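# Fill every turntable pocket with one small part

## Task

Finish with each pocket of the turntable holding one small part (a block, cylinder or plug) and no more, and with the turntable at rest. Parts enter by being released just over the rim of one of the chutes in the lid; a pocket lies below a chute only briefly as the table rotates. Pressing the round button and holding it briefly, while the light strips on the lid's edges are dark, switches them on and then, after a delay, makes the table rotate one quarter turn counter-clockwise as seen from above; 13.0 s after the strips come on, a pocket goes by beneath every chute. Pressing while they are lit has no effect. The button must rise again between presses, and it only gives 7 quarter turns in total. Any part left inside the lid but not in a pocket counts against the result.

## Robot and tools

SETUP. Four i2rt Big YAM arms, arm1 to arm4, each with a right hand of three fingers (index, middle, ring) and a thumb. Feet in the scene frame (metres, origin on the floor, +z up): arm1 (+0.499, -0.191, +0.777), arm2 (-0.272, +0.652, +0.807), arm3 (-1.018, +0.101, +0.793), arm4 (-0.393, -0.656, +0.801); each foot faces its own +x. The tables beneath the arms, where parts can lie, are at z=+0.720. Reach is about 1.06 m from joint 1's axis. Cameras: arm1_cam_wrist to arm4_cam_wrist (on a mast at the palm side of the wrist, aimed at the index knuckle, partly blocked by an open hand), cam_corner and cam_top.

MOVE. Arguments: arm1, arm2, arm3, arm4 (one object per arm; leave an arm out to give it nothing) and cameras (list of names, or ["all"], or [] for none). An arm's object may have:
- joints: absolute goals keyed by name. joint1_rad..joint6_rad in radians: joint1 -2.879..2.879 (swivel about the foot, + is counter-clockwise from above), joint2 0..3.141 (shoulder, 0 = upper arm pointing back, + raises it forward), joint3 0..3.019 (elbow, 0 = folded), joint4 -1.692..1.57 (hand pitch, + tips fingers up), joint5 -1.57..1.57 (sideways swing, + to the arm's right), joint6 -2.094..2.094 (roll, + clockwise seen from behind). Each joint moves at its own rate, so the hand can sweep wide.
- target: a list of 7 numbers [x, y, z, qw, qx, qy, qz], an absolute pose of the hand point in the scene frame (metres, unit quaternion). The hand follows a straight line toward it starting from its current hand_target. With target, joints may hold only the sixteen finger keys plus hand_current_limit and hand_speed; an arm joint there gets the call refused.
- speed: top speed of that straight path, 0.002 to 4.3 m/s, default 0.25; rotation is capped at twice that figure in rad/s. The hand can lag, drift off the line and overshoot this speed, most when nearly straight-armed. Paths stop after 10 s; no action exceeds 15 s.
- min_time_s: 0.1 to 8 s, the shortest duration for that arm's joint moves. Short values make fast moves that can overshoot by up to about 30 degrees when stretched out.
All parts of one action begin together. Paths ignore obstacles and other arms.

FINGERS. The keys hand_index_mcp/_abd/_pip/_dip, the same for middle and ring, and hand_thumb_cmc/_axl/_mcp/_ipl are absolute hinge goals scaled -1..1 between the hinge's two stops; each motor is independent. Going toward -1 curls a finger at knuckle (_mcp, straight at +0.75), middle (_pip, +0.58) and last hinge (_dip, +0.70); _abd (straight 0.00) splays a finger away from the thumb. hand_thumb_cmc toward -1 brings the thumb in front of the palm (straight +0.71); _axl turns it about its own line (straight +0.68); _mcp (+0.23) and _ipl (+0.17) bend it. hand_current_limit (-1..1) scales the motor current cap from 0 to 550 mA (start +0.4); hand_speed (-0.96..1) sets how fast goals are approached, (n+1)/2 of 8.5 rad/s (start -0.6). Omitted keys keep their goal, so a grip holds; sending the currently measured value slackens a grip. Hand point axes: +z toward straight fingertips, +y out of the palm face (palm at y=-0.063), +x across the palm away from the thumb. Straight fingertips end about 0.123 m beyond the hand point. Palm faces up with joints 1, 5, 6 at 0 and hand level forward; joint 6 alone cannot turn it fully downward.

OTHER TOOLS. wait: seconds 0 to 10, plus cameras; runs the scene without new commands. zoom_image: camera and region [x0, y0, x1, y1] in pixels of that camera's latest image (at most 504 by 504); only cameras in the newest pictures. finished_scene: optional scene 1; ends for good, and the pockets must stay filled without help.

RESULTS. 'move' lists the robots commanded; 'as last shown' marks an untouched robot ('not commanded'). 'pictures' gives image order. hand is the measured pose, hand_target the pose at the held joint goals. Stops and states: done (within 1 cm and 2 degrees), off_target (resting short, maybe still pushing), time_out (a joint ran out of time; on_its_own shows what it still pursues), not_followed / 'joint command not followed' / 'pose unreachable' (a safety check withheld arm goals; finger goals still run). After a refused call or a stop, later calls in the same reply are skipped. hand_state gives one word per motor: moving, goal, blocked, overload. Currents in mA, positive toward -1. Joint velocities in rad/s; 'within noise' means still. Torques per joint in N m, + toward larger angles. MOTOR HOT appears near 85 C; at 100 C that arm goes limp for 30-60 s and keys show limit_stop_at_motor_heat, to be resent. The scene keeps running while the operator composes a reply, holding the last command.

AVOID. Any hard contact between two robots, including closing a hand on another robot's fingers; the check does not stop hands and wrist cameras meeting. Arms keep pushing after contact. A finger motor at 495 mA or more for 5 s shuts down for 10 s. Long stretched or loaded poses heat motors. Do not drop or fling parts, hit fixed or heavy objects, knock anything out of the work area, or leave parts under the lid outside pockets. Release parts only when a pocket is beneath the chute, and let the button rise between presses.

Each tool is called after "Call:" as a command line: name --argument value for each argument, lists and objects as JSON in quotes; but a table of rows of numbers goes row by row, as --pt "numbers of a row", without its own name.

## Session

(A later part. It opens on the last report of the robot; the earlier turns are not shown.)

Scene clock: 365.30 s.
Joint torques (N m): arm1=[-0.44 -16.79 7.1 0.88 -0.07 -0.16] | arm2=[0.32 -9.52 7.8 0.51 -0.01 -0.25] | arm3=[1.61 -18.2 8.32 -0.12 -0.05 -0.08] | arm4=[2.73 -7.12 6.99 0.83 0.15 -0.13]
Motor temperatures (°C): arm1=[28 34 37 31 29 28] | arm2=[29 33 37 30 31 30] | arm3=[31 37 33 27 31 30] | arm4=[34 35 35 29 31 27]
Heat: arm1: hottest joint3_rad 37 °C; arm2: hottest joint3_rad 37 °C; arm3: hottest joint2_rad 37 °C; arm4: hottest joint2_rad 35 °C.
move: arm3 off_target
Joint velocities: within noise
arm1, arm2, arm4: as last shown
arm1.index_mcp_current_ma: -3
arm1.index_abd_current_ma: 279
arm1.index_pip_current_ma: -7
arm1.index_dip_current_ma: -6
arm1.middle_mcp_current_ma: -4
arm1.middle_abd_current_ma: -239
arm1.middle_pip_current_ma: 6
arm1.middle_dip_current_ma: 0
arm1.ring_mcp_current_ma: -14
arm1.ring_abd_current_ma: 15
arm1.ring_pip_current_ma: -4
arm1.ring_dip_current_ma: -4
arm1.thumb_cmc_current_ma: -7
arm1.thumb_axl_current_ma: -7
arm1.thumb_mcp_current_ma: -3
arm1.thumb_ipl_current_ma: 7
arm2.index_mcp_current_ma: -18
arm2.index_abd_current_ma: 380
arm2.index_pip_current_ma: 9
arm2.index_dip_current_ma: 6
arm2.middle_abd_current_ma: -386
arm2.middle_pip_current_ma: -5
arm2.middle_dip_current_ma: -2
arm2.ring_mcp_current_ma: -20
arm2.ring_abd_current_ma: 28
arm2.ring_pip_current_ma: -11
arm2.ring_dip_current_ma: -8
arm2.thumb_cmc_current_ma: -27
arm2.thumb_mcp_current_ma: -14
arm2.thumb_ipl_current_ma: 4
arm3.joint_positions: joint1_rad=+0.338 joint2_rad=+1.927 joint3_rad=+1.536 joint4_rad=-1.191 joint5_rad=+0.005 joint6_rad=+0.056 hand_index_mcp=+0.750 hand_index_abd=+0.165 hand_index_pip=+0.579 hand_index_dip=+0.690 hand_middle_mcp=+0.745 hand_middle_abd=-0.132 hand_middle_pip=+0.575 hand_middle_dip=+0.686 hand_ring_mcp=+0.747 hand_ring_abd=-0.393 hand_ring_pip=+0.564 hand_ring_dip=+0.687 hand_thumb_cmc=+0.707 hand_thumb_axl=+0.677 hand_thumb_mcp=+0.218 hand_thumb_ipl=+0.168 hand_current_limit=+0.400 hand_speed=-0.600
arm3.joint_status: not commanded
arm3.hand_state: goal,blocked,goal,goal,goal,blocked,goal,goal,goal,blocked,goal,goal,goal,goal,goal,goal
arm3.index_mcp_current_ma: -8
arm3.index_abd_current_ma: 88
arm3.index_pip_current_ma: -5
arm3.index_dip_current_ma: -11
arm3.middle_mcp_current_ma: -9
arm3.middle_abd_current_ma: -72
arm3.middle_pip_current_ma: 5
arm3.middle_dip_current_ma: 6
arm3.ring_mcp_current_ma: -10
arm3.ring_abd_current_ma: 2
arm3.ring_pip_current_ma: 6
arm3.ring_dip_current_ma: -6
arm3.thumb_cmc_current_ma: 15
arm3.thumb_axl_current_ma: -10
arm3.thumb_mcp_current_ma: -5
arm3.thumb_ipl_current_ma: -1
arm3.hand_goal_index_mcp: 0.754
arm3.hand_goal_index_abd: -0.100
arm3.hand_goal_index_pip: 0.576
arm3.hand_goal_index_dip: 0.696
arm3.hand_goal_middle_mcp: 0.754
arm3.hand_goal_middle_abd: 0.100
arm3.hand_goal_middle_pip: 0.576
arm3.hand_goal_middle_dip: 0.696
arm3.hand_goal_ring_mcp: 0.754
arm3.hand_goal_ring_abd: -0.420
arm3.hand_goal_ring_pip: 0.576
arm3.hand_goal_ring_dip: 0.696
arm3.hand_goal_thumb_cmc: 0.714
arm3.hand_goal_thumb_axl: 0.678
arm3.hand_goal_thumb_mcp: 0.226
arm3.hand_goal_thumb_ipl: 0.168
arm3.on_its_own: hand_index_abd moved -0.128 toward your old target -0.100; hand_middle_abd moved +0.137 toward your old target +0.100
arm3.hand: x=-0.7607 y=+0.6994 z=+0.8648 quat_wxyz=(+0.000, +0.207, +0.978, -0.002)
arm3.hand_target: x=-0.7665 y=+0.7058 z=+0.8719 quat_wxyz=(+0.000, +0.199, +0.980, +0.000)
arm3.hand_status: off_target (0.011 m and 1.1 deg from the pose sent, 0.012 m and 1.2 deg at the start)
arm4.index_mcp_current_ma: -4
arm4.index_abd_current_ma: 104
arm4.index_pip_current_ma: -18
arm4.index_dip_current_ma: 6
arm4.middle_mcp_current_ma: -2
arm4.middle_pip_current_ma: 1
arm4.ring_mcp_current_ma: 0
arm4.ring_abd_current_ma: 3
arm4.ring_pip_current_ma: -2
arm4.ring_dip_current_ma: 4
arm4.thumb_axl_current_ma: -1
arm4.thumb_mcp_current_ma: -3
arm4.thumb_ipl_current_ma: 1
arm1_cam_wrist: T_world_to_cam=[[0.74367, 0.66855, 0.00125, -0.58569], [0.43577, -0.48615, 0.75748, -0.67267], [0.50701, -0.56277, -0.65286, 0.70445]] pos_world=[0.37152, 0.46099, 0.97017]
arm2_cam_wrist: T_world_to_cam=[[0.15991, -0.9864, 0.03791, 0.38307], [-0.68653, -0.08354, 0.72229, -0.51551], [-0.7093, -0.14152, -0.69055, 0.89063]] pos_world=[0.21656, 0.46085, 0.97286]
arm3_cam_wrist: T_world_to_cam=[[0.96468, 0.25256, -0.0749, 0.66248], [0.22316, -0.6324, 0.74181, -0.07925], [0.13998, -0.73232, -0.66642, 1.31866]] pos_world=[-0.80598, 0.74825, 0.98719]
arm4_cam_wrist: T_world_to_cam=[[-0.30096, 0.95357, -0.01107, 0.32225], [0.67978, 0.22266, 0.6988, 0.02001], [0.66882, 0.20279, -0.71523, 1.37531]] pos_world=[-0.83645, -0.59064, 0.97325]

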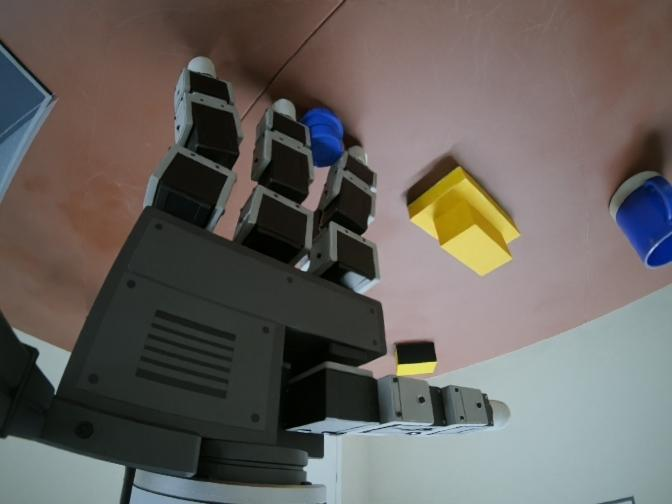

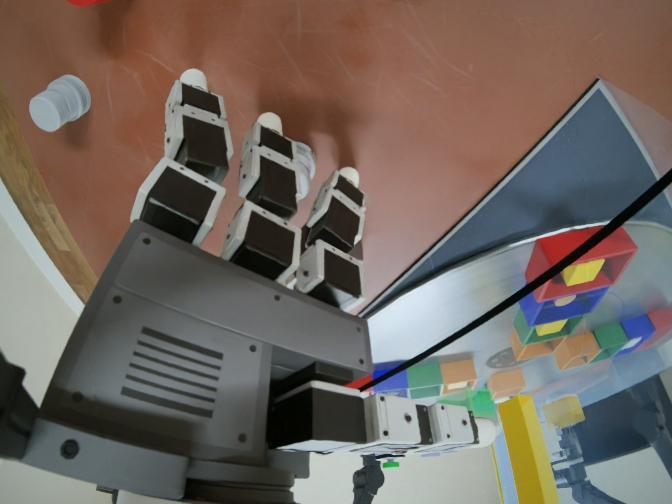

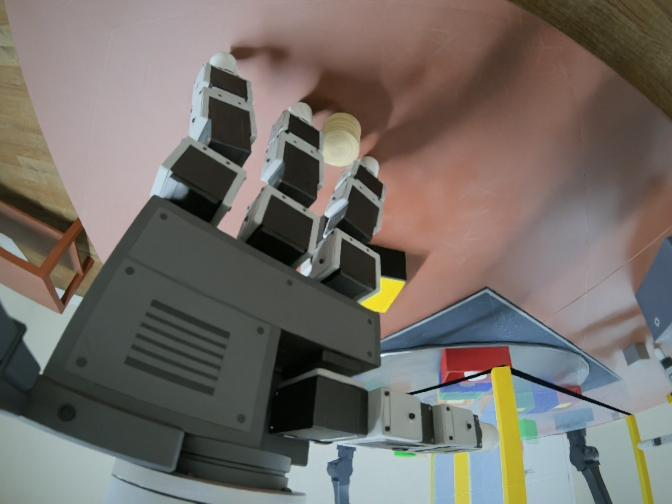

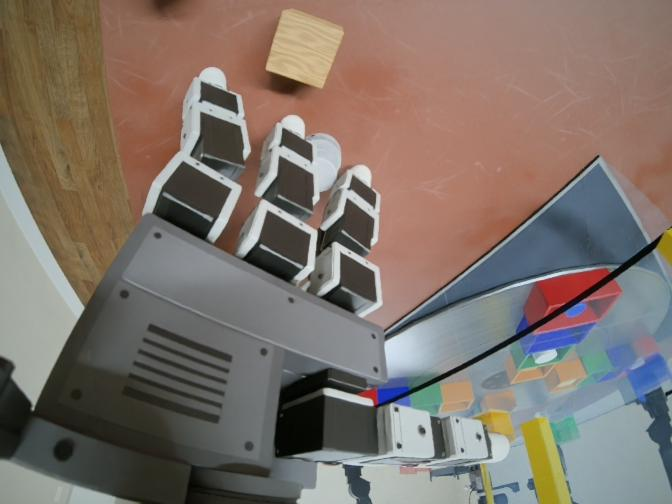

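Call:
move --arm2 '{"joints": {"hand_index_abd": 0.3, "hand_middle_abd": -0.3}}'

Call:
move --arm1 '{"target": [0.4385, 0.446, 0.90, 0, -0.0555, 0.9985, 0], "speed": 0.15}' --arm2 '{"target": [0.1529, 0.4292, 0.848, 0, 0.8563, 0.5165, 0], "speed": 0.1}' --arm3 '{"target": [-0.7665, 0.706, 0.92, 0, 0.1985, 0.9801, 0], "speed": 0.15}' --arm4 '{"target": [-0.7896, -0.541, 0.90, 0, -0.5628, 0.8266, 0], "speed": 0.15}' --cameras '["arm1_cam_wrist", "arm2_cam_wrist", "arm3_cam_wrist", "arm4_cam_wrist"]'

Call:
zoom_image --camera "arm2_cam_wrist" --region '[210, 70, 410, 250]'

Scene clock: 400.27 s.
Joint torques (N m): arm1=[-0.44 -16.62 7.04 0.9 -0.07 -0.17] | arm2=[0.5 -9.29 7.79 0.53 -0.01 -0.23] | arm3=[1.55 -18.26 8.36 -0.14 -0.05 -0.08] | arm4=[2.73 -7.06 6.99 0.83 0.14 -0.13]
Motor temperatures (°C): arm1=[28 33 37 30 29 28] | arm2=[29 33 37 30 31 29] | arm3=[31 36 34 27 31 30] | arm4=[34 35 35 29 31 27]
Heat: arm1: hottest joint3_rad 37 °C; arm2: hottest joint3_rad 37 °C; arm3: hottest joint2_rad 36 °C; arm4: hottest joint2_rad 35 °C.
move: arm2 off_target
Joint velocities: within noise
arm1, arm4: as last shown
arm1.index_mcp_current_ma: 9
arm1.index_abd_current_ma: 275
arm1.index_pip_current_ma: 2
arm1.index_dip_current_ma: -7
arm1.middle_mcp_current_ma: -6
arm1.middle_abd_current_ma: -245
arm1.middle_pip_current_ma: 8
arm1.middle_dip_current_ma: -10
arm1.ring_mcp_current_ma: -8
arm1.ring_abd_current_ma: 17
arm1.ring_dip_current_ma: -11
arm1.thumb_cmc_current_ma: -12
arm1.thumb_axl_current_ma: -9
arm1.thumb_mcp_current_ma: 0
arm1.thumb_ipl_current_ma: 2
arm2.joint_positions: joint1_rad=+0.436 joint2_rad=+1.595 joint3_rad=+0.977 joint4_rad=-0.963 joint5_rad=+0.011 joint6_rad=+0.078 hand_index_mcp=+0.745 hand_index_abd=+0.217 hand_index_pip=+0.577 hand_index_dip=+0.696 hand_middle_mcp=+0.745 hand_middle_abd=-0.181 hand_middle_pip=+0.571 hand_middle_dip=+0.694 hand_ring_mcp=+0.745 hand_ring_abd=-0.400 hand_ring_pip=+0.568 hand_ring_dip=+0.696 hand_thumb_cmc=+0.705 hand_thumb_axl=+0.677 hand_thumb_mcp=+0.221 hand_thumb_ipl=+0.168 hand_current_limit=+0.400 hand_speed=-0.600
arm2.joint_status: hand_index_abd off_target (ended at +0.217, target +0.300); hand_middle_abd off_target (ended at -0.181, target -0.300)
arm2.hand_state: goal,blocked,goal,goal,goal,blocked,goal,goal,goal,goal,goal,goal,goal,goal,goal,goal
arm2.index_mcp_current_ma: -16
arm2.index_abd_current_ma: -118
arm2.index_pip_current_ma: 8
arm2.index_dip_current_ma: 11
arm2.middle_mcp_current_ma: -18
arm2.middle_abd_current_ma: 154
arm2.middle_pip_current_ma: -12
arm2.middle_dip_current_ma: -3
arm2.ring_mcp_current_ma: -12
arm2.ring_abd_current_ma: 43
arm2.ring_pip_current_ma: -20
arm2.ring_dip_current_ma: -5
arm2.thumb_cmc_current_ma: -17
arm2.thumb_axl_current_ma: -14
arm2.thumb_mcp_current_ma: -16
arm2.thumb_ipl_current_ma: 8
arm2.hand_goal_index_mcp: 0.754
arm2.hand_goal_index_abd: 0.300
arm2.hand_goal_index_pip: 0.576
arm2.hand_goal_index_dip: 0.696
arm2.hand_goal_middle_mcp: 0.754
arm2.hand_goal_middle_abd: -0.300
arm2.hand_goal_middle_pip: 0.576
arm2.hand_goal_middle_dip: 0.696
arm2.hand_goal_ring_mcp: 0.754
arm2.hand_goal_ring_abd: -0.420
arm2.hand_goal_ring_pip: 0.576
arm2.hand_goal_ring_dip: 0.696
arm2.hand_goal_thumb_cmc: 0.714
arm2.hand_goal_thumb_axl: 0.678
arm2.hand_goal_thumb_mcp: 0.226
arm2.hand_goal_thumb_ipl: 0.168
arm2.hand: x=+0.1606 y=+0.4205 z=+0.8504 quat_wxyz=(+0.001, +0.861, +0.508, +0.000)
arm2.hand_target: x=+0.1634 y=+0.4237 z=+0.8460 quat_wxyz=(+0.000, +0.856, +0.516, +0.000)
arm2.hand_status: not commanded
arm3.joint_positions: joint1_rad=+0.338 joint2_rad=+1.927 joint3_rad=+1.536 joint4_rad=-1.191 joint5_rad=+0.005 joint6_rad=+0.056 hand_index_mcp=+0.750 hand_index_abd=+0.165 hand_index_pip=+0.579 hand_index_dip=+0.690 hand_middle_mcp=+0.745 hand_middle_abd=-0.132 hand_middle_pip=+0.575 hand_middle_dip=+0.686 hand_ring_mcp=+0.747 hand_ring_abd=-0.393 hand_ring_pip=+0.564 hand_ring_dip=+0.687 hand_thumb_cmc=+0.707 hand_thumb_axl=+0.677 hand_thumb_mcp=+0.218 hand_thumb_ipl=+0.168 hand_current_limit=+0.400 hand_speed=-0.600
arm3.joint_status: not commanded
arm3.hand_state: goal,blocked,goal,goal,goal,blocked,goal,goal,goal,blocked,goal,goal,goal,goal,goal,goal
arm3.index_mcp_current_ma: -7
arm3.index_abd_current_ma: 91
arm3.index_pip_current_ma: -5
arm3.index_dip_current_ma: -9
arm3.middle_mcp_current_ma: -1
arm3.middle_abd_current_ma: -65
arm3.middle_pip_current_ma: 8
arm3.middle_dip_current_ma: 4
arm3.ring_mcp_current_ma: -9
arm3.ring_abd_current_ma: -2
arm3.ring_pip_current_ma: -2
arm3.ring_dip_current_ma: -4
arm3.thumb_cmc_current_ma: 8
arm3.thumb_axl_current_ma: -4
arm3.thumb_mcp_current_ma: 6
arm3.thumb_ipl_current_ma: 2
arm3.hand_goal_index_mcp: 0.754
arm3.hand_goal_index_abd: -0.100
arm3.hand_goal_index_pip: 0.576
arm3.hand_goal_index_dip: 0.696
arm3.hand_goal_middle_mcp: 0.754
arm3.hand_goal_middle_abd: 0.100
arm3.hand_goal_middle_pip: 0.576
arm3.hand_goal_middle_dip: 0.696
arm3.hand_goal_ring_mcp: 0.754
arm3.hand_goal_ring_abd: -0.420
arm3.hand_goal_ring_pip: 0.576
arm3.hand_goal_ring_dip: 0.696
arm3.hand_goal_thumb_cmc: 0.714
arm3.hand_goal_thumb_axl: 0.678
arm3.hand_goal_thumb_mcp: 0.226
arm3.hand_goal_thumb_ipl: 0.168
arm3.hand: x=-0.7607 y=+0.6994 z=+0.8648 quat_wxyz=(+0.000, +0.207, +0.978, -0.002)
arm3.hand_target: x=-0.7665 y=+0.7058 z=+0.8719 quat_wxyz=(+0.000, +0.199, +0.980, +0.000)
arm3.hand_status: not commanded
arm4.index_mcp_current_ma: -5
arm4.index_abd_current_ma: 102
arm4.index_pip_current_ma: -8
arm4.index_dip_current_ma: 2
arm4.middle_mcp_current_ma: 1
arm4.middle_abd_current_ma: -101
arm4.middle_pip_current_ma: 2
arm4.middle_dip_current_ma: -9
arm4.ring_mcp_current_ma: 8
arm4.ring_abd_current_ma: 7
arm4.ring_pip_current_ma: -13
arm4.ring_dip_current_ma: 0
arm4.thumb_axl_current_ma: 2
arm4.thumb_mcp_current_ma: -6
arm4.thumb_ipl_current_ma: -5
pictures: none

Scene clock: 401.60 s.
Joint torques (N m): arm1=[-0.56 -18.43 9.58 -0.31 -0.07 -0.15] | arm2=[0.67 -10.29 6.79 0.32 0.03 -0.23] | arm3=[1.61 -19.14 10.13 -0.12 -0.05 -0.07] | arm4=[2.73 -7.47 11.63 0.02 0.14 -0.13]
Motor temperatures (°C): arm1=[28 33 37 30 29 28] | arm2=[29 33 37 30 31 29] | arm3=[31 36 34 27 31 30] | arm4=[34 35 35 29 31 27]
Heat: arm1: hottest joint3_rad 37 °C; arm2: hottest joint3_rad 37 °C; arm3: hottest joint2_rad 36 °C; arm4: hottest joint2_rad 35 °C.
move: arm1 off_target; arm2 done; arm3 off_target; arm4 off_target
Joint velocities: within noise
arm1.joint_positions: joint1_rad=-2.209 joint2_rad=+1.836 joint3_rad=+1.515 joint4_rad=-1.274 joint5_rad=-0.003 joint6_rad=+0.028 hand_index_mcp=+0.745 hand_index_abd=+0.157 hand_index_pip=+0.570 hand_index_dip=+0.698 hand_middle_mcp=+0.744 hand_middle_abd=-0.137 hand_middle_pip=+0.568 hand_middle_dip=+0.699 hand_ring_mcp=+0.749 hand_ring_abd=-0.401 hand_ring_pip=+0.569 hand_ring_dip=+0.695 hand_thumb_cmc=+0.708 hand_thumb_axl=+0.677 hand_thumb_mcp=+0.221 hand_thumb_ipl=+0.168 hand_current_limit=+0.400 hand_speed=-0.600
arm1.joint_status: not commanded
arm1.hand_state: goal,blocked,goal,goal,goal,blocked,goal,goal,goal,goal,goal,goal,goal,goal,goal,goal
arm1.index_mcp_current_ma: 3
arm1.index_abd_current_ma: 267
arm1.index_pip_current_ma: -11
arm1.index_dip_current_ma: -5
arm1.middle_mcp_current_ma: -10
arm1.middle_abd_current_ma: -243
arm1.middle_pip_current_ma: -1
arm1.middle_dip_current_ma: 2
arm1.ring_mcp_current_ma: -14
arm1.ring_abd_current_ma: 13
arm1.ring_pip_current_ma: 5
arm1.ring_dip_current_ma: -9
arm1.thumb_cmc_current_ma: -9
arm1.thumb_axl_current_ma: -8
arm1.thumb_mcp_current_ma: 0
arm1.thumb_ipl_current_ma: 9
arm1.hand_goal_index_mcp: 0.754
arm1.hand_goal_index_abd: -0.100
arm1.hand_goal_index_pip: 0.576
arm1.hand_goal_index_dip: 0.696
arm1.hand_goal_middle_mcp: 0.754
arm1.hand_goal_middle_abd: 0.100
arm1.hand_goal_middle_pip: 0.576
arm1.hand_goal_middle_dip: 0.696
arm1.hand_goal_ring_mcp: 0.754
arm1.hand_goal_ring_abd: -0.420
arm1.hand_goal_ring_pip: 0.576
arm1.hand_goal_ring_dip: 0.696
arm1.hand_goal_thumb_cmc: 0.714
arm1.hand_goal_thumb_axl: 0.678
arm1.hand_goal_thumb_mcp: 0.226
arm1.hand_goal_thumb_ipl: 0.168
arm1.hand: x=+0.4366 y=+0.4350 z=+0.8798 quat_wxyz=(-0.001, +0.055, -0.998, +0.016)
arm1.hand_target: x=+0.4386 y=+0.4455 z=+0.9001 quat_wxyz=(+0.000, +0.055, -0.998, +0.000)
arm1.hand_status: off_target (0.023 m and 1.9 deg from the pose sent, 0.050 m and 0.3 deg at the start)
arm2.joint_positions: joint1_rad=+0.437 joint2_rad=+1.578 joint3_rad=+0.956 joint4_rad=-0.958 joint5_rad=+0.009 joint6_rad=+0.075 hand_index_mcp=+0.723 hand_index_abd=+0.246 hand_index_pip=+0.559 hand_index_dip=+0.686 hand_middle_mcp=+0.741 hand_middle_abd=-0.282 hand_middle_pip=+0.568 hand_middle_dip=+0.689 hand_ring_mcp=+0.745 hand_ring_abd=-0.400 hand_ring_pip=+0.568 hand_ring_dip=+0.696 hand_thumb_cmc=+0.705 hand_thumb_axl=+0.677 hand_thumb_mcp=+0.221 hand_thumb_ipl=+0.168 hand_current_limit=+0.400 hand_speed=-0.600
arm2.joint_status: not commanded
arm2.hand_state: blocked,blocked,goal,goal,goal,goal,goal,goal,goal,goal,goal,goal,goal,goal,goal,goal
arm2.index_mcp_current_ma: -77
arm2.index_abd_current_ma: -71
arm2.index_pip_current_ma: -25
arm2.index_dip_current_ma: -15
arm2.middle_mcp_current_ma: -32
arm2.middle_abd_current_ma: 5
arm2.middle_pip_current_ma: -10
arm2.middle_dip_current_ma: -9
arm2.ring_mcp_current_ma: -5
arm2.ring_abd_current_ma: 39
arm2.ring_pip_current_ma: -6
arm2.ring_dip_current_ma: -5
arm2.thumb_cmc_current_ma: -10
arm2.thumb_axl_current_ma: -5
arm2.thumb_mcp_current_ma: -9
arm2.thumb_ipl_current_ma: 4
arm2.hand_goal_index_mcp: 0.754
arm2.hand_goal_index_abd: 0.300
arm2.hand_goal_index_pip: 0.576
arm2.hand_goal_index_dip: 0.696
arm2.hand_goal_middle_mcp: 0.754
arm2.hand_goal_middle_abd: -0.300
arm2.hand_goal_middle_pip: 0.576
arm2.hand_goal_middle_dip: 0.696
arm2.hand_goal_ring_mcp: 0.754
arm2.hand_goal_ring_abd: -0.420
arm2.hand_goal_ring_pip: 0.576
arm2.hand_goal_ring_dip: 0.696
arm2.hand_goal_thumb_cmc: 0.714
arm2.hand_goal_thumb_axl: 0.678
arm2.hand_goal_thumb_mcp: 0.226
arm2.hand_goal_thumb_ipl: 0.168
arm2.on_its_own: hand_index_abd moved +0.028 toward your old target +0.300; hand_middle_abd moved -0.101 to your old target -0.300
arm2.hand: x=+0.1547 y=+0.4241 z=+0.8502 quat_wxyz=(+0.001, +0.860, +0.510, +0.001)
arm2.hand_target: x=+0.1528 y=+0.4292 z=+0.8480 quat_wxyz=(+0.000, +0.856, +0.516, +0.000)
arm2.hand_status: done (0.006 m and 0.9 deg from the pose sent, 0.012 m and 1.1 deg at the start)
arm3.joint_positions: joint1_rad=+0.338 joint2_rad=+1.898 joint3_rad=+1.584 joint4_rad=-1.305 joint5_rad=+0.005 joint6_rad=+0.055 hand_index_mcp=+0.734 hand_index_abd=+0.160 hand_index_pip=+0.574 hand_index_dip=+0.701 hand_middle_mcp=+0.740 hand_middle_abd=-0.129 hand_middle_pip=+0.581 hand_middle_dip=+0.697 hand_ring_mcp=+0.747 hand_ring_abd=-0.393 hand_ring_pip=+0.565 hand_ring_dip=+0.687 hand_thumb_cmc=+0.707 hand_thumb_axl=+0.677 hand_thumb_mcp=+0.218 hand_thumb_ipl=+0.168 hand_current_limit=+0.400 hand_speed=-0.600
arm3.joint_status: not commanded
arm3.hand_state: goal,blocked,goal,goal,goal,blocked,goal,goal,goal,blocked,goal,goal,goal,goal,goal,goal
arm3.index_mcp_current_ma: -12
arm3.index_abd_current_ma: 81
arm3.index_pip_current_ma: -2
arm3.index_dip_current_ma: -4
arm3.middle_mcp_current_ma: 2
arm3.middle_abd_current_ma: -68
arm3.middle_pip_current_ma: 3
arm3.middle_dip_current_ma: 15
arm3.ring_mcp_current_ma: -6
arm3.ring_abd_current_ma: -3
arm3.ring_pip_current_ma: -4
arm3.ring_dip_current_ma: -4
arm3.thumb_cmc_current_ma: 10
arm3.thumb_axl_current_ma: -3
arm3.thumb_mcp_current_ma: -5
arm3.thumb_ipl_current_ma: 0
arm3.hand_goal_index_mcp: 0.754
arm3.hand_goal_index_abd: -0.100
arm3.hand_goal_index_pip: 0.576
arm3.hand_goal_index_dip: 0.696
arm3.hand_goal_middle_mcp: 0.754
arm3.hand_goal_middle_abd: 0.100
arm3.hand_goal_middle_pip: 0.576
arm3.hand_goal_middle_dip: 0.696
arm3.hand_goal_ring_mcp: 0.754
arm3.hand_goal_ring_abd: -0.420
arm3.hand_goal_ring_pip: 0.576
arm3.hand_goal_ring_dip: 0.696
arm3.hand_goal_thumb_cmc: 0.714
arm3.hand_goal_thumb_axl: 0.678
arm3.hand_goal_thumb_mcp: 0.226
arm3.hand_goal_thumb_ipl: 0.168
arm3.hand: x=-0.7637 y=+0.6914 z=+0.8958 quat_wxyz=(-0.003, +0.207, +0.978, -0.020)
arm3.hand_target: x=-0.7668 y=+0.7052 z=+0.9200 quat_wxyz=(+0.000, +0.198, +0.980, +0.000)
arm3.hand_status: off_target (0.028 m and 2.5 deg from the pose sent, 0.056 m and 1.1 deg at the start)
arm4.joint_positions: joint1_rad=+0.584 joint2_rad=+1.293 joint3_rad=+0.804 joint4_rad=-1.111 joint5_rad=+0.000 joint6_rad=+0.186 hand_index_mcp=+0.748 hand_index_abd=-0.081 hand_index_pip=+0.567 hand_index_dip=+0.686 hand_middle_mcp=+0.746 hand_middle_abd=+0.075 hand_middle_pip=+0.564 hand_middle_dip=+0.685 hand_ring_mcp=+0.749 hand_ring_abd=-0.397 hand_ring_pip=+0.565 hand_ring_dip=+0.696 hand_thumb_cmc=+0.706 hand_thumb_axl=+0.677 hand_thumb_mcp=+0.219 hand_thumb_ipl=+0.168 hand_current_limit=+0.400 hand_speed=-0.600
arm4.joint_status: not commanded
arm4.hand_state: goal,goal,goal,goal,goal,blocked,goal,goal,goal,blocked,goal,goal,goal,goal,goal,goal
arm4.index_mcp_current_ma: 1
arm4.index_abd_current_ma: -4
arm4.index_pip_current_ma: -11
arm4.index_dip_current_ma: 0
arm4.middle_mcp_current_ma: 6
arm4.middle_abd_current_ma: 3
arm4.middle_pip_current_ma: 3
arm4.middle_dip_current_ma: -15
arm4.ring_mcp_current_ma: 1
arm4.ring_abd_current_ma: 7
arm4.ring_pip_current_ma: -12
arm4.ring_dip_current_ma: 2
arm4.thumb_cmc_current_ma: -12
arm4.thumb_axl_current_ma: -3
arm4.thumb_mcp_current_ma: 2
arm4.thumb_ipl_current_ma: -7
arm4.hand_goal_index_mcp: 0.754
arm4.hand_goal_index_abd: -0.100
arm4.hand_goal_index_pip: 0.576
arm4.hand_goal_index_dip: 0.696
arm4.hand_goal_middle_mcp: 0.754
arm4.hand_goal_middle_abd: 0.100
arm4.hand_goal_middle_pip: 0.576
arm4.hand_goal_middle_dip: 0.696
arm4.hand_goal_ring_mcp: 0.754
arm4.hand_goal_ring_abd: -0.420
arm4.hand_goal_ring_pip: 0.576
arm4.hand_goal_ring_dip: 0.696
arm4.hand_goal_thumb_cmc: 0.714
arm4.hand_goal_thumb_axl: 0.678
arm4.hand_goal_thumb_mcp: 0.226
arm4.hand_goal_thumb_ipl: 0.168
arm4.on_its_own: hand_index_abd moved -0.219 to your old target -0.100; hand_middle_abd moved +0.205 toward your old target +0.100
arm4.hand: x=-0.7724 y=-0.5435 z=+0.8810 quat_wxyz=(+0.014, -0.562, +0.827, -0.015)
arm4.hand_target: x=-0.7889 y=-0.5412 z=+0.9001 quat_wxyz=(+0.000, -0.563, +0.827, +0.000)
arm4.hand_status: off_target (0.026 m and 2.3 deg from the pose sent, 0.049 m and 0.5 deg at the start)
arm1_cam_wrist: T_world_to_cam=[[0.74325, 0.66886, -0.01404, -0.56829], [0.43355, -0.46558, 0.77154, -0.7187], [0.50952, -0.57953, -0.63603, 0.71097]] pos_world=[0.37173, 0.45753, 0.99873]
arm2_cam_wrist: T_world_to_cam=[[0.16327, -0.9859, 0.03671, 0.38786], [-0.6877, -0.08705, 0.72076, -0.51616], [-0.7074, -0.14292, -0.69221, 0.88854]] pos_world=[0.21026, 0.46445, 0.97285]
arm3_cam_wrist: T_world_to_cam=[[0.96348, 0.25026, -0.09526, 0.68865], [0.23291, -0.60765, 0.75929, -0.13202], [0.13213, -0.75375, -0.64375, 1.32224]] pos_world=[-0.80747, 0.74407, 1.01703]
arm4_cam_wrist: T_world_to_cam=[[-0.29989, 0.95336, -0.03413, 0.35277], [0.64586, 0.22923, 0.72823, -0.06201], [0.70209, 0.19635, -0.68448, 1.38024]] pos_world=[-0.82321, -0.59311, 1.00195]

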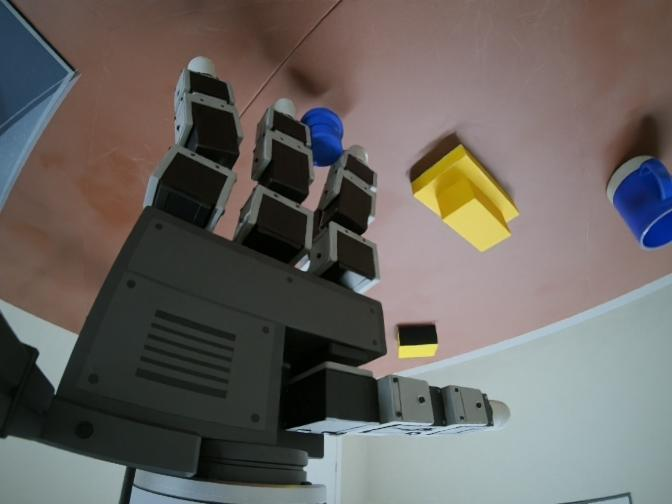

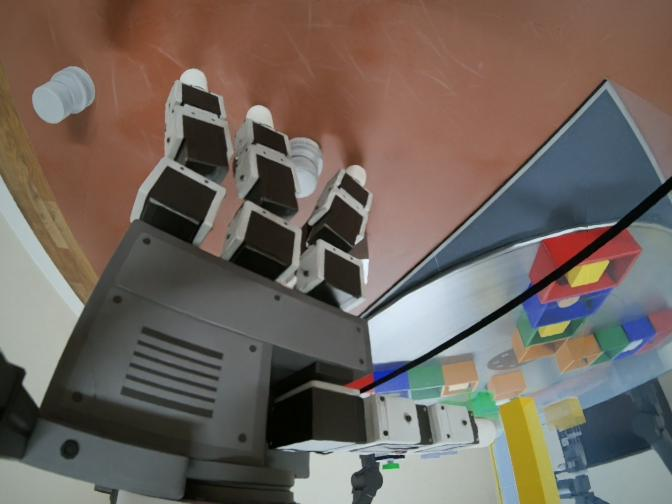

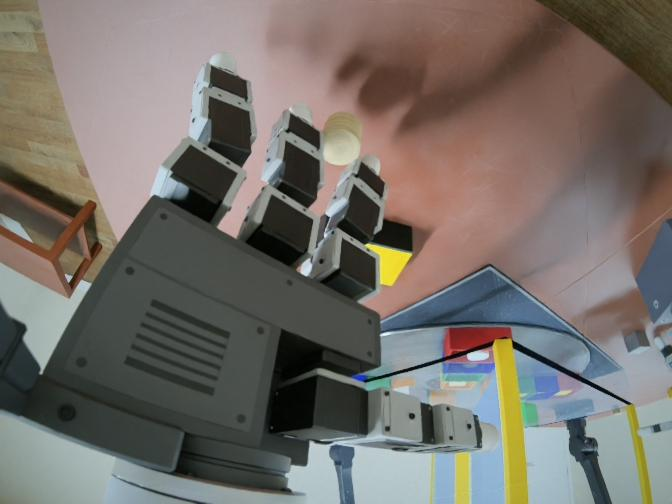

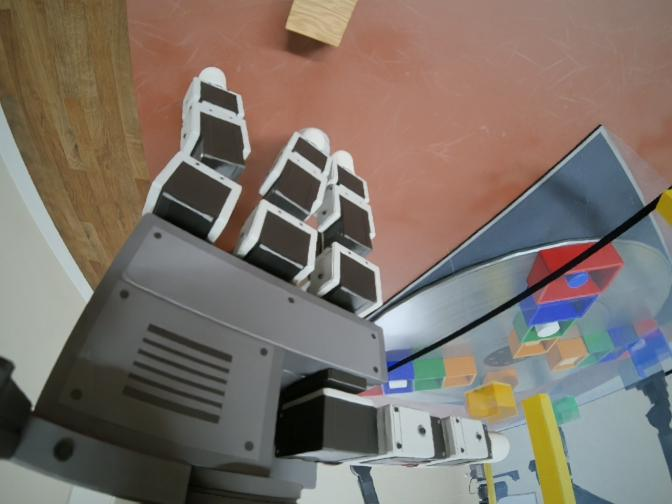

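Scaled by 2.520 from the camera's image (finer frame: 960x720).

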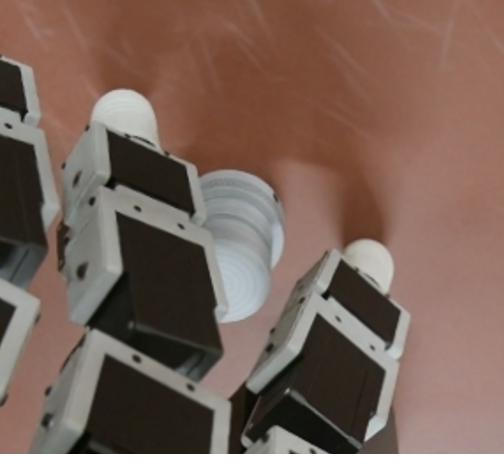

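Call:
move --arm1 '{"target": [0.45, 0.20, 1.15, 0, -0.0555, 0.9985, 0], "speed": 0.3}' --arm2 '{"target": [0.160, 0.425, 0.905, 0, 0.8563, 0.5165, 0], "speed": 0.2, "joints": {"hand_index_abd": 0.32, "hand_middle_abd": -0.32}}' --arm3 '{"target": [-0.80, 0.52, 1.15, 0, 0.1985, 0.9801, 0], "speed": 0.3}' --arm4 '{"target": [-0.7896, -0.541, 0.915, 0, -0.5628, 0.8266, 0], "speed": 0.2, "joints": {"hand_index_abd": 0.32, "hand_middle_abd": -0.32}}' --cameras '["arm1_cam_wrist", "arm2_cam_wrist", "arm3_cam_wrist", "arm4_cam_wrist"]'

Call:
zoom_image --camera "arm2_cam_wrist" --region '[210, 70, 410, 250]'

Call:
zoom_image --camera "arm4_cam_wrist" --region '[210, 70, 410, 250]'

Scene clock: 466.73 s.
Joint torques (N m): arm1=[0.38 -5.54 8.03 0.36 0.08 -0.04] | arm2=[0.91 -10.7 12 -0.36 0.1 -0.18] | arm3=[-0.21 -9.99 7.9 0.31 0.09 -0.15] | arm4=[2.84 -8.23 12.29 -0.02 0.14 -0.12]
Motor temperatures (°C): arm1=[28 35 40 30 29 28] | arm2=[29 32 37 30 31 29] | arm3=[31 36 36 27 31 30] | arm4=[34 35 41 29 31 27]
Heat: arm1: hottest joint3_rad 40 °C; arm2: hottest joint3_rad 37 °C; arm3: hottest joint2_rad 36 °C; arm4: hottest joint3_rad 41 °C.
move: arm1 off_target; arm2 off_target; arm3 off_target; arm4 off_target
Joint velocities: within noise
arm1.joint_positions: joint1_rad=-2.149 joint2_rad=+1.069 joint3_rad=+1.357 joint4_rad=-1.682 joint5_rad=+0.006 joint6_rad=+0.086 hand_index_mcp=+0.758 hand_index_abd=+0.157 hand_index_pip=+0.580 hand_index_dip=+0.698 hand_middle_mcp=+0.759 hand_middle_abd=-0.137 hand_middle_pip=+0.580 hand_middle_dip=+0.699 hand_ring_mcp=+0.757 hand_ring_abd=-0.401 hand_ring_pip=+0.581 hand_ring_dip=+0.696 hand_thumb_cmc=+0.720 hand_thumb_axl=+0.677 hand_thumb_mcp=+0.221 hand_thumb_ipl=+0.168 hand_current_limit=+0.400 hand_speed=-0.600
arm1.joint_status: not commanded
arm1.hand_state: goal,blocked,goal,goal,goal,blocked,goal,goal,goal,goal,goal,goal,goal,goal,goal,goal
arm1.index_mcp_current_ma: 9
arm1.index_abd_current_ma: 273
arm1.index_pip_current_ma: -1
arm1.index_dip_current_ma: -5
arm1.middle_mcp_current_ma: -1
arm1.middle_abd_current_ma: -239
arm1.middle_pip_current_ma: 7
arm1.middle_dip_current_ma: -4
arm1.ring_mcp_current_ma: -6
arm1.ring_abd_current_ma: 10
arm1.ring_pip_current_ma: 2
arm1.ring_dip_current_ma: -9
arm1.thumb_cmc_current_ma: -5
arm1.thumb_axl_current_ma: -8
arm1.thumb_mcp_current_ma: -1
arm1.thumb_ipl_current_ma: 4
arm1.hand_goal_index_mcp: 0.754
arm1.hand_goal_index_abd: -0.100
arm1.hand_goal_index_pip: 0.576
arm1.hand_goal_index_dip: 0.696
arm1.hand_goal_middle_mcp: 0.754
arm1.hand_goal_middle_abd: 0.100
arm1.hand_goal_middle_pip: 0.576
arm1.hand_goal_middle_dip: 0.696
arm1.hand_goal_ring_mcp: 0.754
arm1.hand_goal_ring_abd: -0.420
arm1.hand_goal_ring_pip: 0.576
arm1.hand_goal_ring_dip: 0.696
arm1.hand_goal_thumb_cmc: 0.714
arm1.hand_goal_thumb_axl: 0.678
arm1.hand_goal_thumb_mcp: 0.226
arm1.hand_goal_thumb_ipl: 0.168
arm1.hand: x=+0.4514 y=+0.2010 z=+1.1482 quat_wxyz=(+0.008, +0.055, -0.995, -0.084)
arm1.hand_target: x=+0.4500 y=+0.2001 z=+1.1493 quat_wxyz=(+0.006, +0.055, -0.995, -0.082)
arm1.hand_status: off_target (0.002 m and 9.6 deg from the pose sent, 0.358 m and 1.9 deg at the start; a joint's target at an end of its range on 38 of 66 steps)
arm2.joint_positions: joint1_rad=+0.437 joint2_rad=+1.520 joint3_rad=+1.002 joint4_rad=-1.110 joint5_rad=+0.008 joint6_rad=+0.075 hand_index_mcp=+0.741 hand_index_abd=+0.301 hand_index_pip=+0.568 hand_index_dip=+0.687 hand_middle_mcp=+0.741 hand_middle_abd=-0.299 hand_middle_pip=+0.568 hand_middle_dip=+0.689 hand_ring_mcp=+0.745 hand_ring_abd=-0.400 hand_ring_pip=+0.568 hand_ring_dip=+0.696 hand_thumb_cmc=+0.705 hand_thumb_axl=+0.677 hand_thumb_mcp=+0.221 hand_thumb_ipl=+0.168 hand_current_limit=+0.400 hand_speed=-0.600
arm2.joint_status: hand_middle_abd off_target (ended at -0.299, target -0.320); the others done
arm2.hand_state: goal,goal,goal,goal,goal,blocked,goal,goal,goal,goal,goal,goal,goal,goal,goal,goal
arm2.index_mcp_current_ma: -29
arm2.index_abd_current_ma: -24
arm2.index_pip_current_ma: -4
arm2.index_dip_current_ma: -9
arm2.middle_mcp_current_ma: -30
arm2.middle_abd_current_ma: 8
arm2.middle_pip_current_ma: -12
arm2.middle_dip_current_ma: -34
arm2.ring_mcp_current_ma: -22
arm2.ring_abd_current_ma: 31
arm2.ring_pip_current_ma: -8
arm2.ring_dip_current_ma: 6
arm2.thumb_cmc_current_ma: -11
arm2.thumb_axl_current_ma: -4
arm2.thumb_mcp_current_ma: -16
arm2.thumb_ipl_current_ma: -1
arm2.hand_goal_index_mcp: 0.754
arm2.hand_goal_index_abd: 0.320
arm2.hand_goal_index_pip: 0.576
arm2.hand_goal_index_dip: 0.696
arm2.hand_goal_middle_mcp: 0.754
arm2.hand_goal_middle_abd: -0.320
arm2.hand_goal_middle_pip: 0.576
arm2.hand_goal_middle_dip: 0.696
arm2.hand_goal_ring_mcp: 0.754
arm2.hand_goal_ring_abd: -0.420
arm2.hand_goal_ring_pip: 0.576
arm2.hand_goal_ring_dip: 0.696
arm2.hand_goal_thumb_cmc: 0.714
arm2.hand_goal_thumb_axl: 0.678
arm2.hand_goal_thumb_mcp: 0.226
arm2.hand_goal_thumb_ipl: 0.168
arm2.hand: x=+0.1430 y=+0.4293 z=+0.8833 quat_wxyz=(-0.019, +0.860, +0.510, -0.012)
arm2.hand_target: x=+0.1592 y=+0.4254 z=+0.9052 quat_wxyz=(+0.000, +0.856, +0.517, +0.000)
arm2.hand_status: off_target (0.028 m and 2.7 deg from the pose sent, 0.055 m and 0.9 deg at the start)
arm3.joint_positions: joint1_rad=+0.283 joint2_rad=+1.321 joint3_rad=+1.531 joint4_rad=-1.689 joint5_rad=+0.005 joint6_rad=-0.016 hand_index_mcp=+0.742 hand_index_abd=+0.160 hand_index_pip=+0.572 hand_index_dip=+0.701 hand_middle_mcp=+0.745 hand_middle_abd=-0.129 hand_middle_pip=+0.581 hand_middle_dip=+0.697 hand_ring_mcp=+0.747 hand_ring_abd=-0.393 hand_ring_pip=+0.565 hand_ring_dip=+0.686 hand_thumb_cmc=+0.716 hand_thumb_axl=+0.677 hand_thumb_mcp=+0.218 hand_thumb_ipl=+0.168 hand_current_limit=+0.400 hand_speed=-0.600
arm3.joint_status: not commanded
arm3.hand_state: goal,blocked,goal,goal,goal,blocked,goal,goal,goal,blocked,goal,goal,goal,goal,goal,goal
arm3.index_mcp_current_ma: -16
arm3.index_abd_current_ma: 71
arm3.index_pip_current_ma: -7
arm3.index_dip_current_ma: -4
arm3.middle_mcp_current_ma: -1
arm3.middle_abd_current_ma: -58
arm3.middle_pip_current_ma: -2
arm3.middle_dip_current_ma: 4
arm3.ring_mcp_current_ma: -4
arm3.ring_abd_current_ma: 7
arm3.ring_pip_current_ma: 5
arm3.ring_dip_current_ma: -4
arm3.thumb_cmc_current_ma: 5
arm3.thumb_axl_current_ma: -1
arm3.thumb_mcp_current_ma: -3
arm3.thumb_ipl_current_ma: 10
arm3.hand_goal_index_mcp: 0.754
arm3.hand_goal_index_abd: -0.100
arm3.hand_goal_index_pip: 0.576
arm3.hand_goal_index_dip: 0.696
arm3.hand_goal_middle_mcp: 0.754
arm3.hand_goal_middle_abd: 0.100
arm3.hand_goal_middle_pip: 0.576
arm3.hand_goal_middle_dip: 0.696
arm3.hand_goal_ring_mcp: 0.754
arm3.hand_goal_ring_abd: -0.420
arm3.hand_goal_ring_pip: 0.576
arm3.hand_goal_ring_dip: 0.696
arm3.hand_goal_thumb_cmc: 0.714
arm3.hand_goal_thumb_axl: 0.678
arm3.hand_goal_thumb_mcp: 0.226
arm3.hand_goal_thumb_ipl: 0.168
arm3.hand: x=-0.8047 y=+0.5234 z=+1.1512 quat_wxyz=(+0.011, +0.199, +0.979, +0.048)
arm3.hand_target: x=-0.8001 y=+0.5200 z=+1.1495 quat_wxyz=(+0.011, +0.199, +0.979, +0.042)
arm3.hand_status: off_target (0.006 m and 5.6 deg from the pose sent, 0.309 m and 2.5 deg at the start; a joint's target at an end of its range on 35 of 66 steps)
arm4.joint_positions: joint1_rad=+0.584 joint2_rad=+1.283 joint3_rad=+0.824 joint4_rad=-1.156 joint5_rad=+0.000 joint6_rad=+0.186 hand_index_mcp=+0.748 hand_index_abd=+0.306 hand_index_pip=+0.567 hand_index_dip=+0.686 hand_middle_mcp=+0.746 hand_middle_abd=-0.307 hand_middle_pip=+0.564 hand_middle_dip=+0.685 hand_ring_mcp=+0.749 hand_ring_abd=-0.397 hand_ring_pip=+0.565 hand_ring_dip=+0.696 hand_thumb_cmc=+0.706 hand_thumb_axl=+0.677 hand_thumb_mcp=+0.219 hand_thumb_ipl=+0.168 hand_current_limit=+0.400 hand_speed=-0.600
arm4.joint_status: all done
arm4.hand_state: goal,goal,goal,goal,goal,goal,goal,goal,goal,blocked,goal,goal,goal,goal,goal,goal
arm4.index_mcp_current_ma: 0
arm4.index_abd_current_ma: -14
arm4.index_pip_current_ma: -13
arm4.index_dip_current_ma: -4
arm4.middle_mcp_current_ma: -7
arm4.middle_abd_current_ma: 17
arm4.middle_pip_current_ma: -1
arm4.middle_dip_current_ma: -8
arm4.ring_mcp_current_ma: -2
arm4.ring_abd_current_ma: 7
arm4.ring_pip_current_ma: -13
arm4.ring_dip_current_ma: -6
arm4.thumb_cmc_current_ma: -18
arm4.thumb_axl_current_ma: -11
arm4.thumb_mcp_current_ma: 2
arm4.thumb_ipl_current_ma: -4
arm4.hand_goal_index_mcp: 0.754
arm4.hand_goal_index_abd: 0.320
arm4.hand_goal_index_pip: 0.576
arm4.hand_goal_index_dip: 0.696
arm4.hand_goal_middle_mcp: 0.754
arm4.hand_goal_middle_abd: -0.320
arm4.hand_goal_middle_pip: 0.576
arm4.hand_goal_middle_dip: 0.696
arm4.hand_goal_ring_mcp: 0.754
arm4.hand_goal_ring_abd: -0.420
arm4.hand_goal_ring_pip: 0.576
arm4.hand_goal_ring_dip: 0.696
arm4.hand_goal_thumb_cmc: 0.714
arm4.hand_goal_thumb_axl: 0.678
arm4.hand_goal_thumb_mcp: 0.226
arm4.hand_goal_thumb_ipl: 0.168
arm4.hand: x=-0.7697 y=-0.5440 z=+0.8893 quat_wxyz=(+0.019, -0.562, +0.827, -0.020)
arm4.hand_target: x=-0.7886 y=-0.5412 z=+0.9151 quat_wxyz=(+0.000, -0.563, +0.827, +0.000)
arm4.hand_status: off_target (0.033 m and 3.2 deg from the pose sent, 0.038 m and 2.3 deg at the start)
arm1_cam_wrist: T_world_to_cam=[[0.74385, 0.66127, 0.09697, -0.54518], [0.45466, -0.60702, 0.65178, -0.88481], [0.48986, -0.44074, -0.75218, 0.85281]] pos_world=[0.39006, 0.19928, 1.27103]
arm2_cam_wrist: T_world_to_cam=[[0.16503, -0.98624, 0.00948, 0.41766], [-0.6559, -0.10256, 0.74785, -0.5695], [-0.73659, -0.12963, -0.6638, 0.87725]] pos_world=[0.20372, 0.46723, 1.00426]
arm3_cam_wrist: T_world_to_cam=[[0.96217, 0.27227, -0.00983, 0.68354], [0.20407, -0.69634, 0.68808, -0.3132], [0.1805, -0.66406, -0.72557, 1.45163]] pos_world=[-0.85579, 0.55976, 1.27547]
arm4_cam_wrist: T_world_to_cam=[[-0.29935, 0.95322, -0.04187, 0.36162], [0.63403, 0.23152, 0.73784, -0.08612], [0.71302, 0.19432, -0.67367, 1.38188]] pos_world=[-0.82246, -0.5933, 1.00962]

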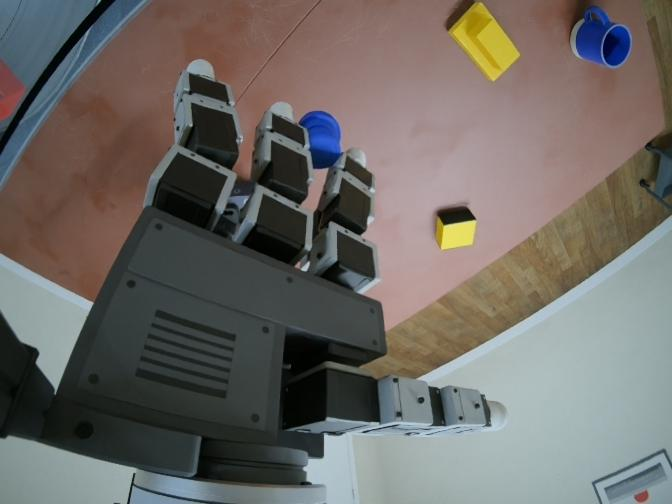

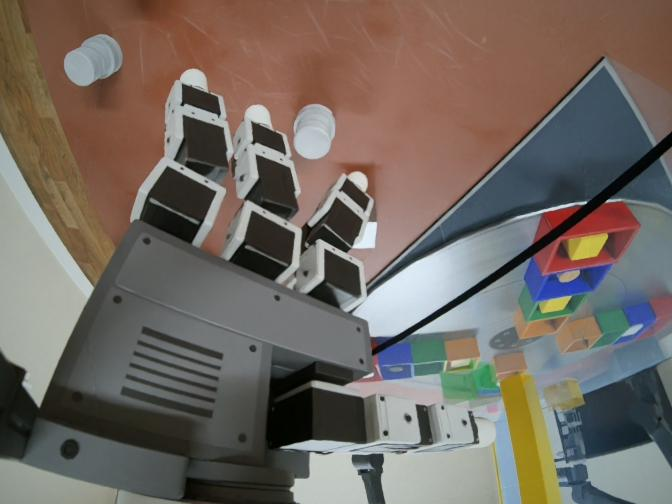

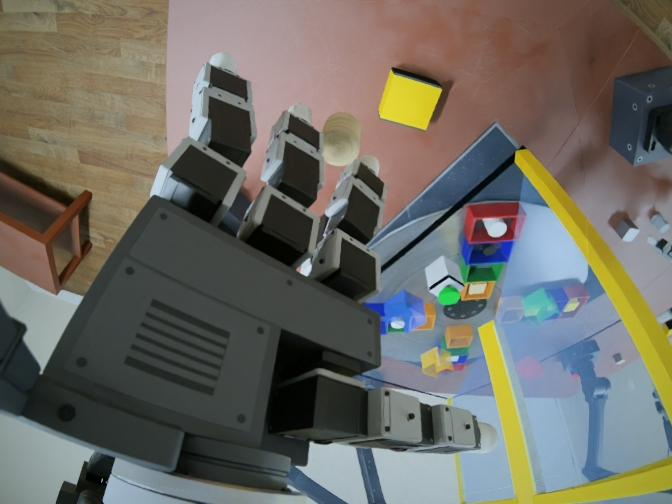

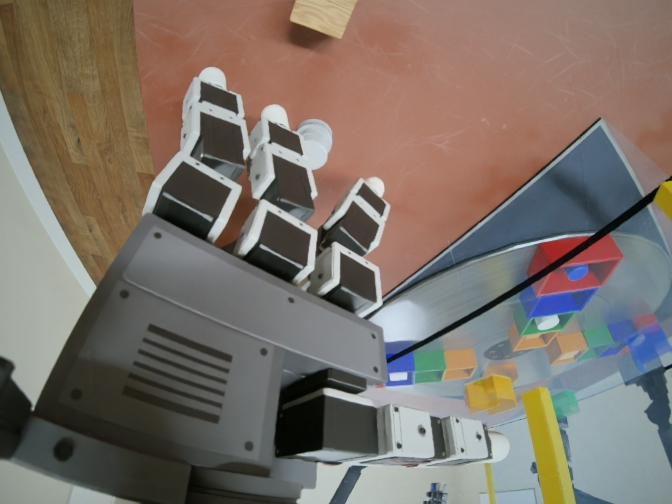

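Scaled by 2.520 from the camera's image (finer frame: 960x720).

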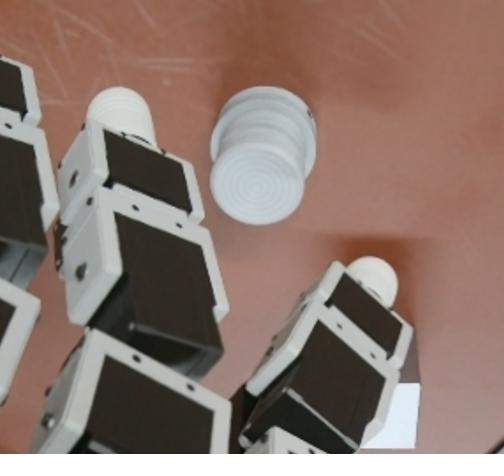

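Scaled by 2.520 from the camera's image (finer frame: 960x720).

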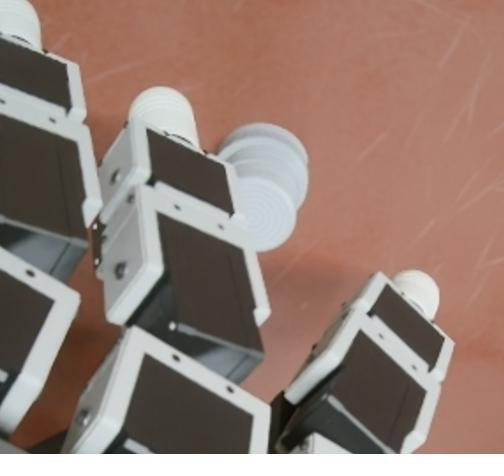

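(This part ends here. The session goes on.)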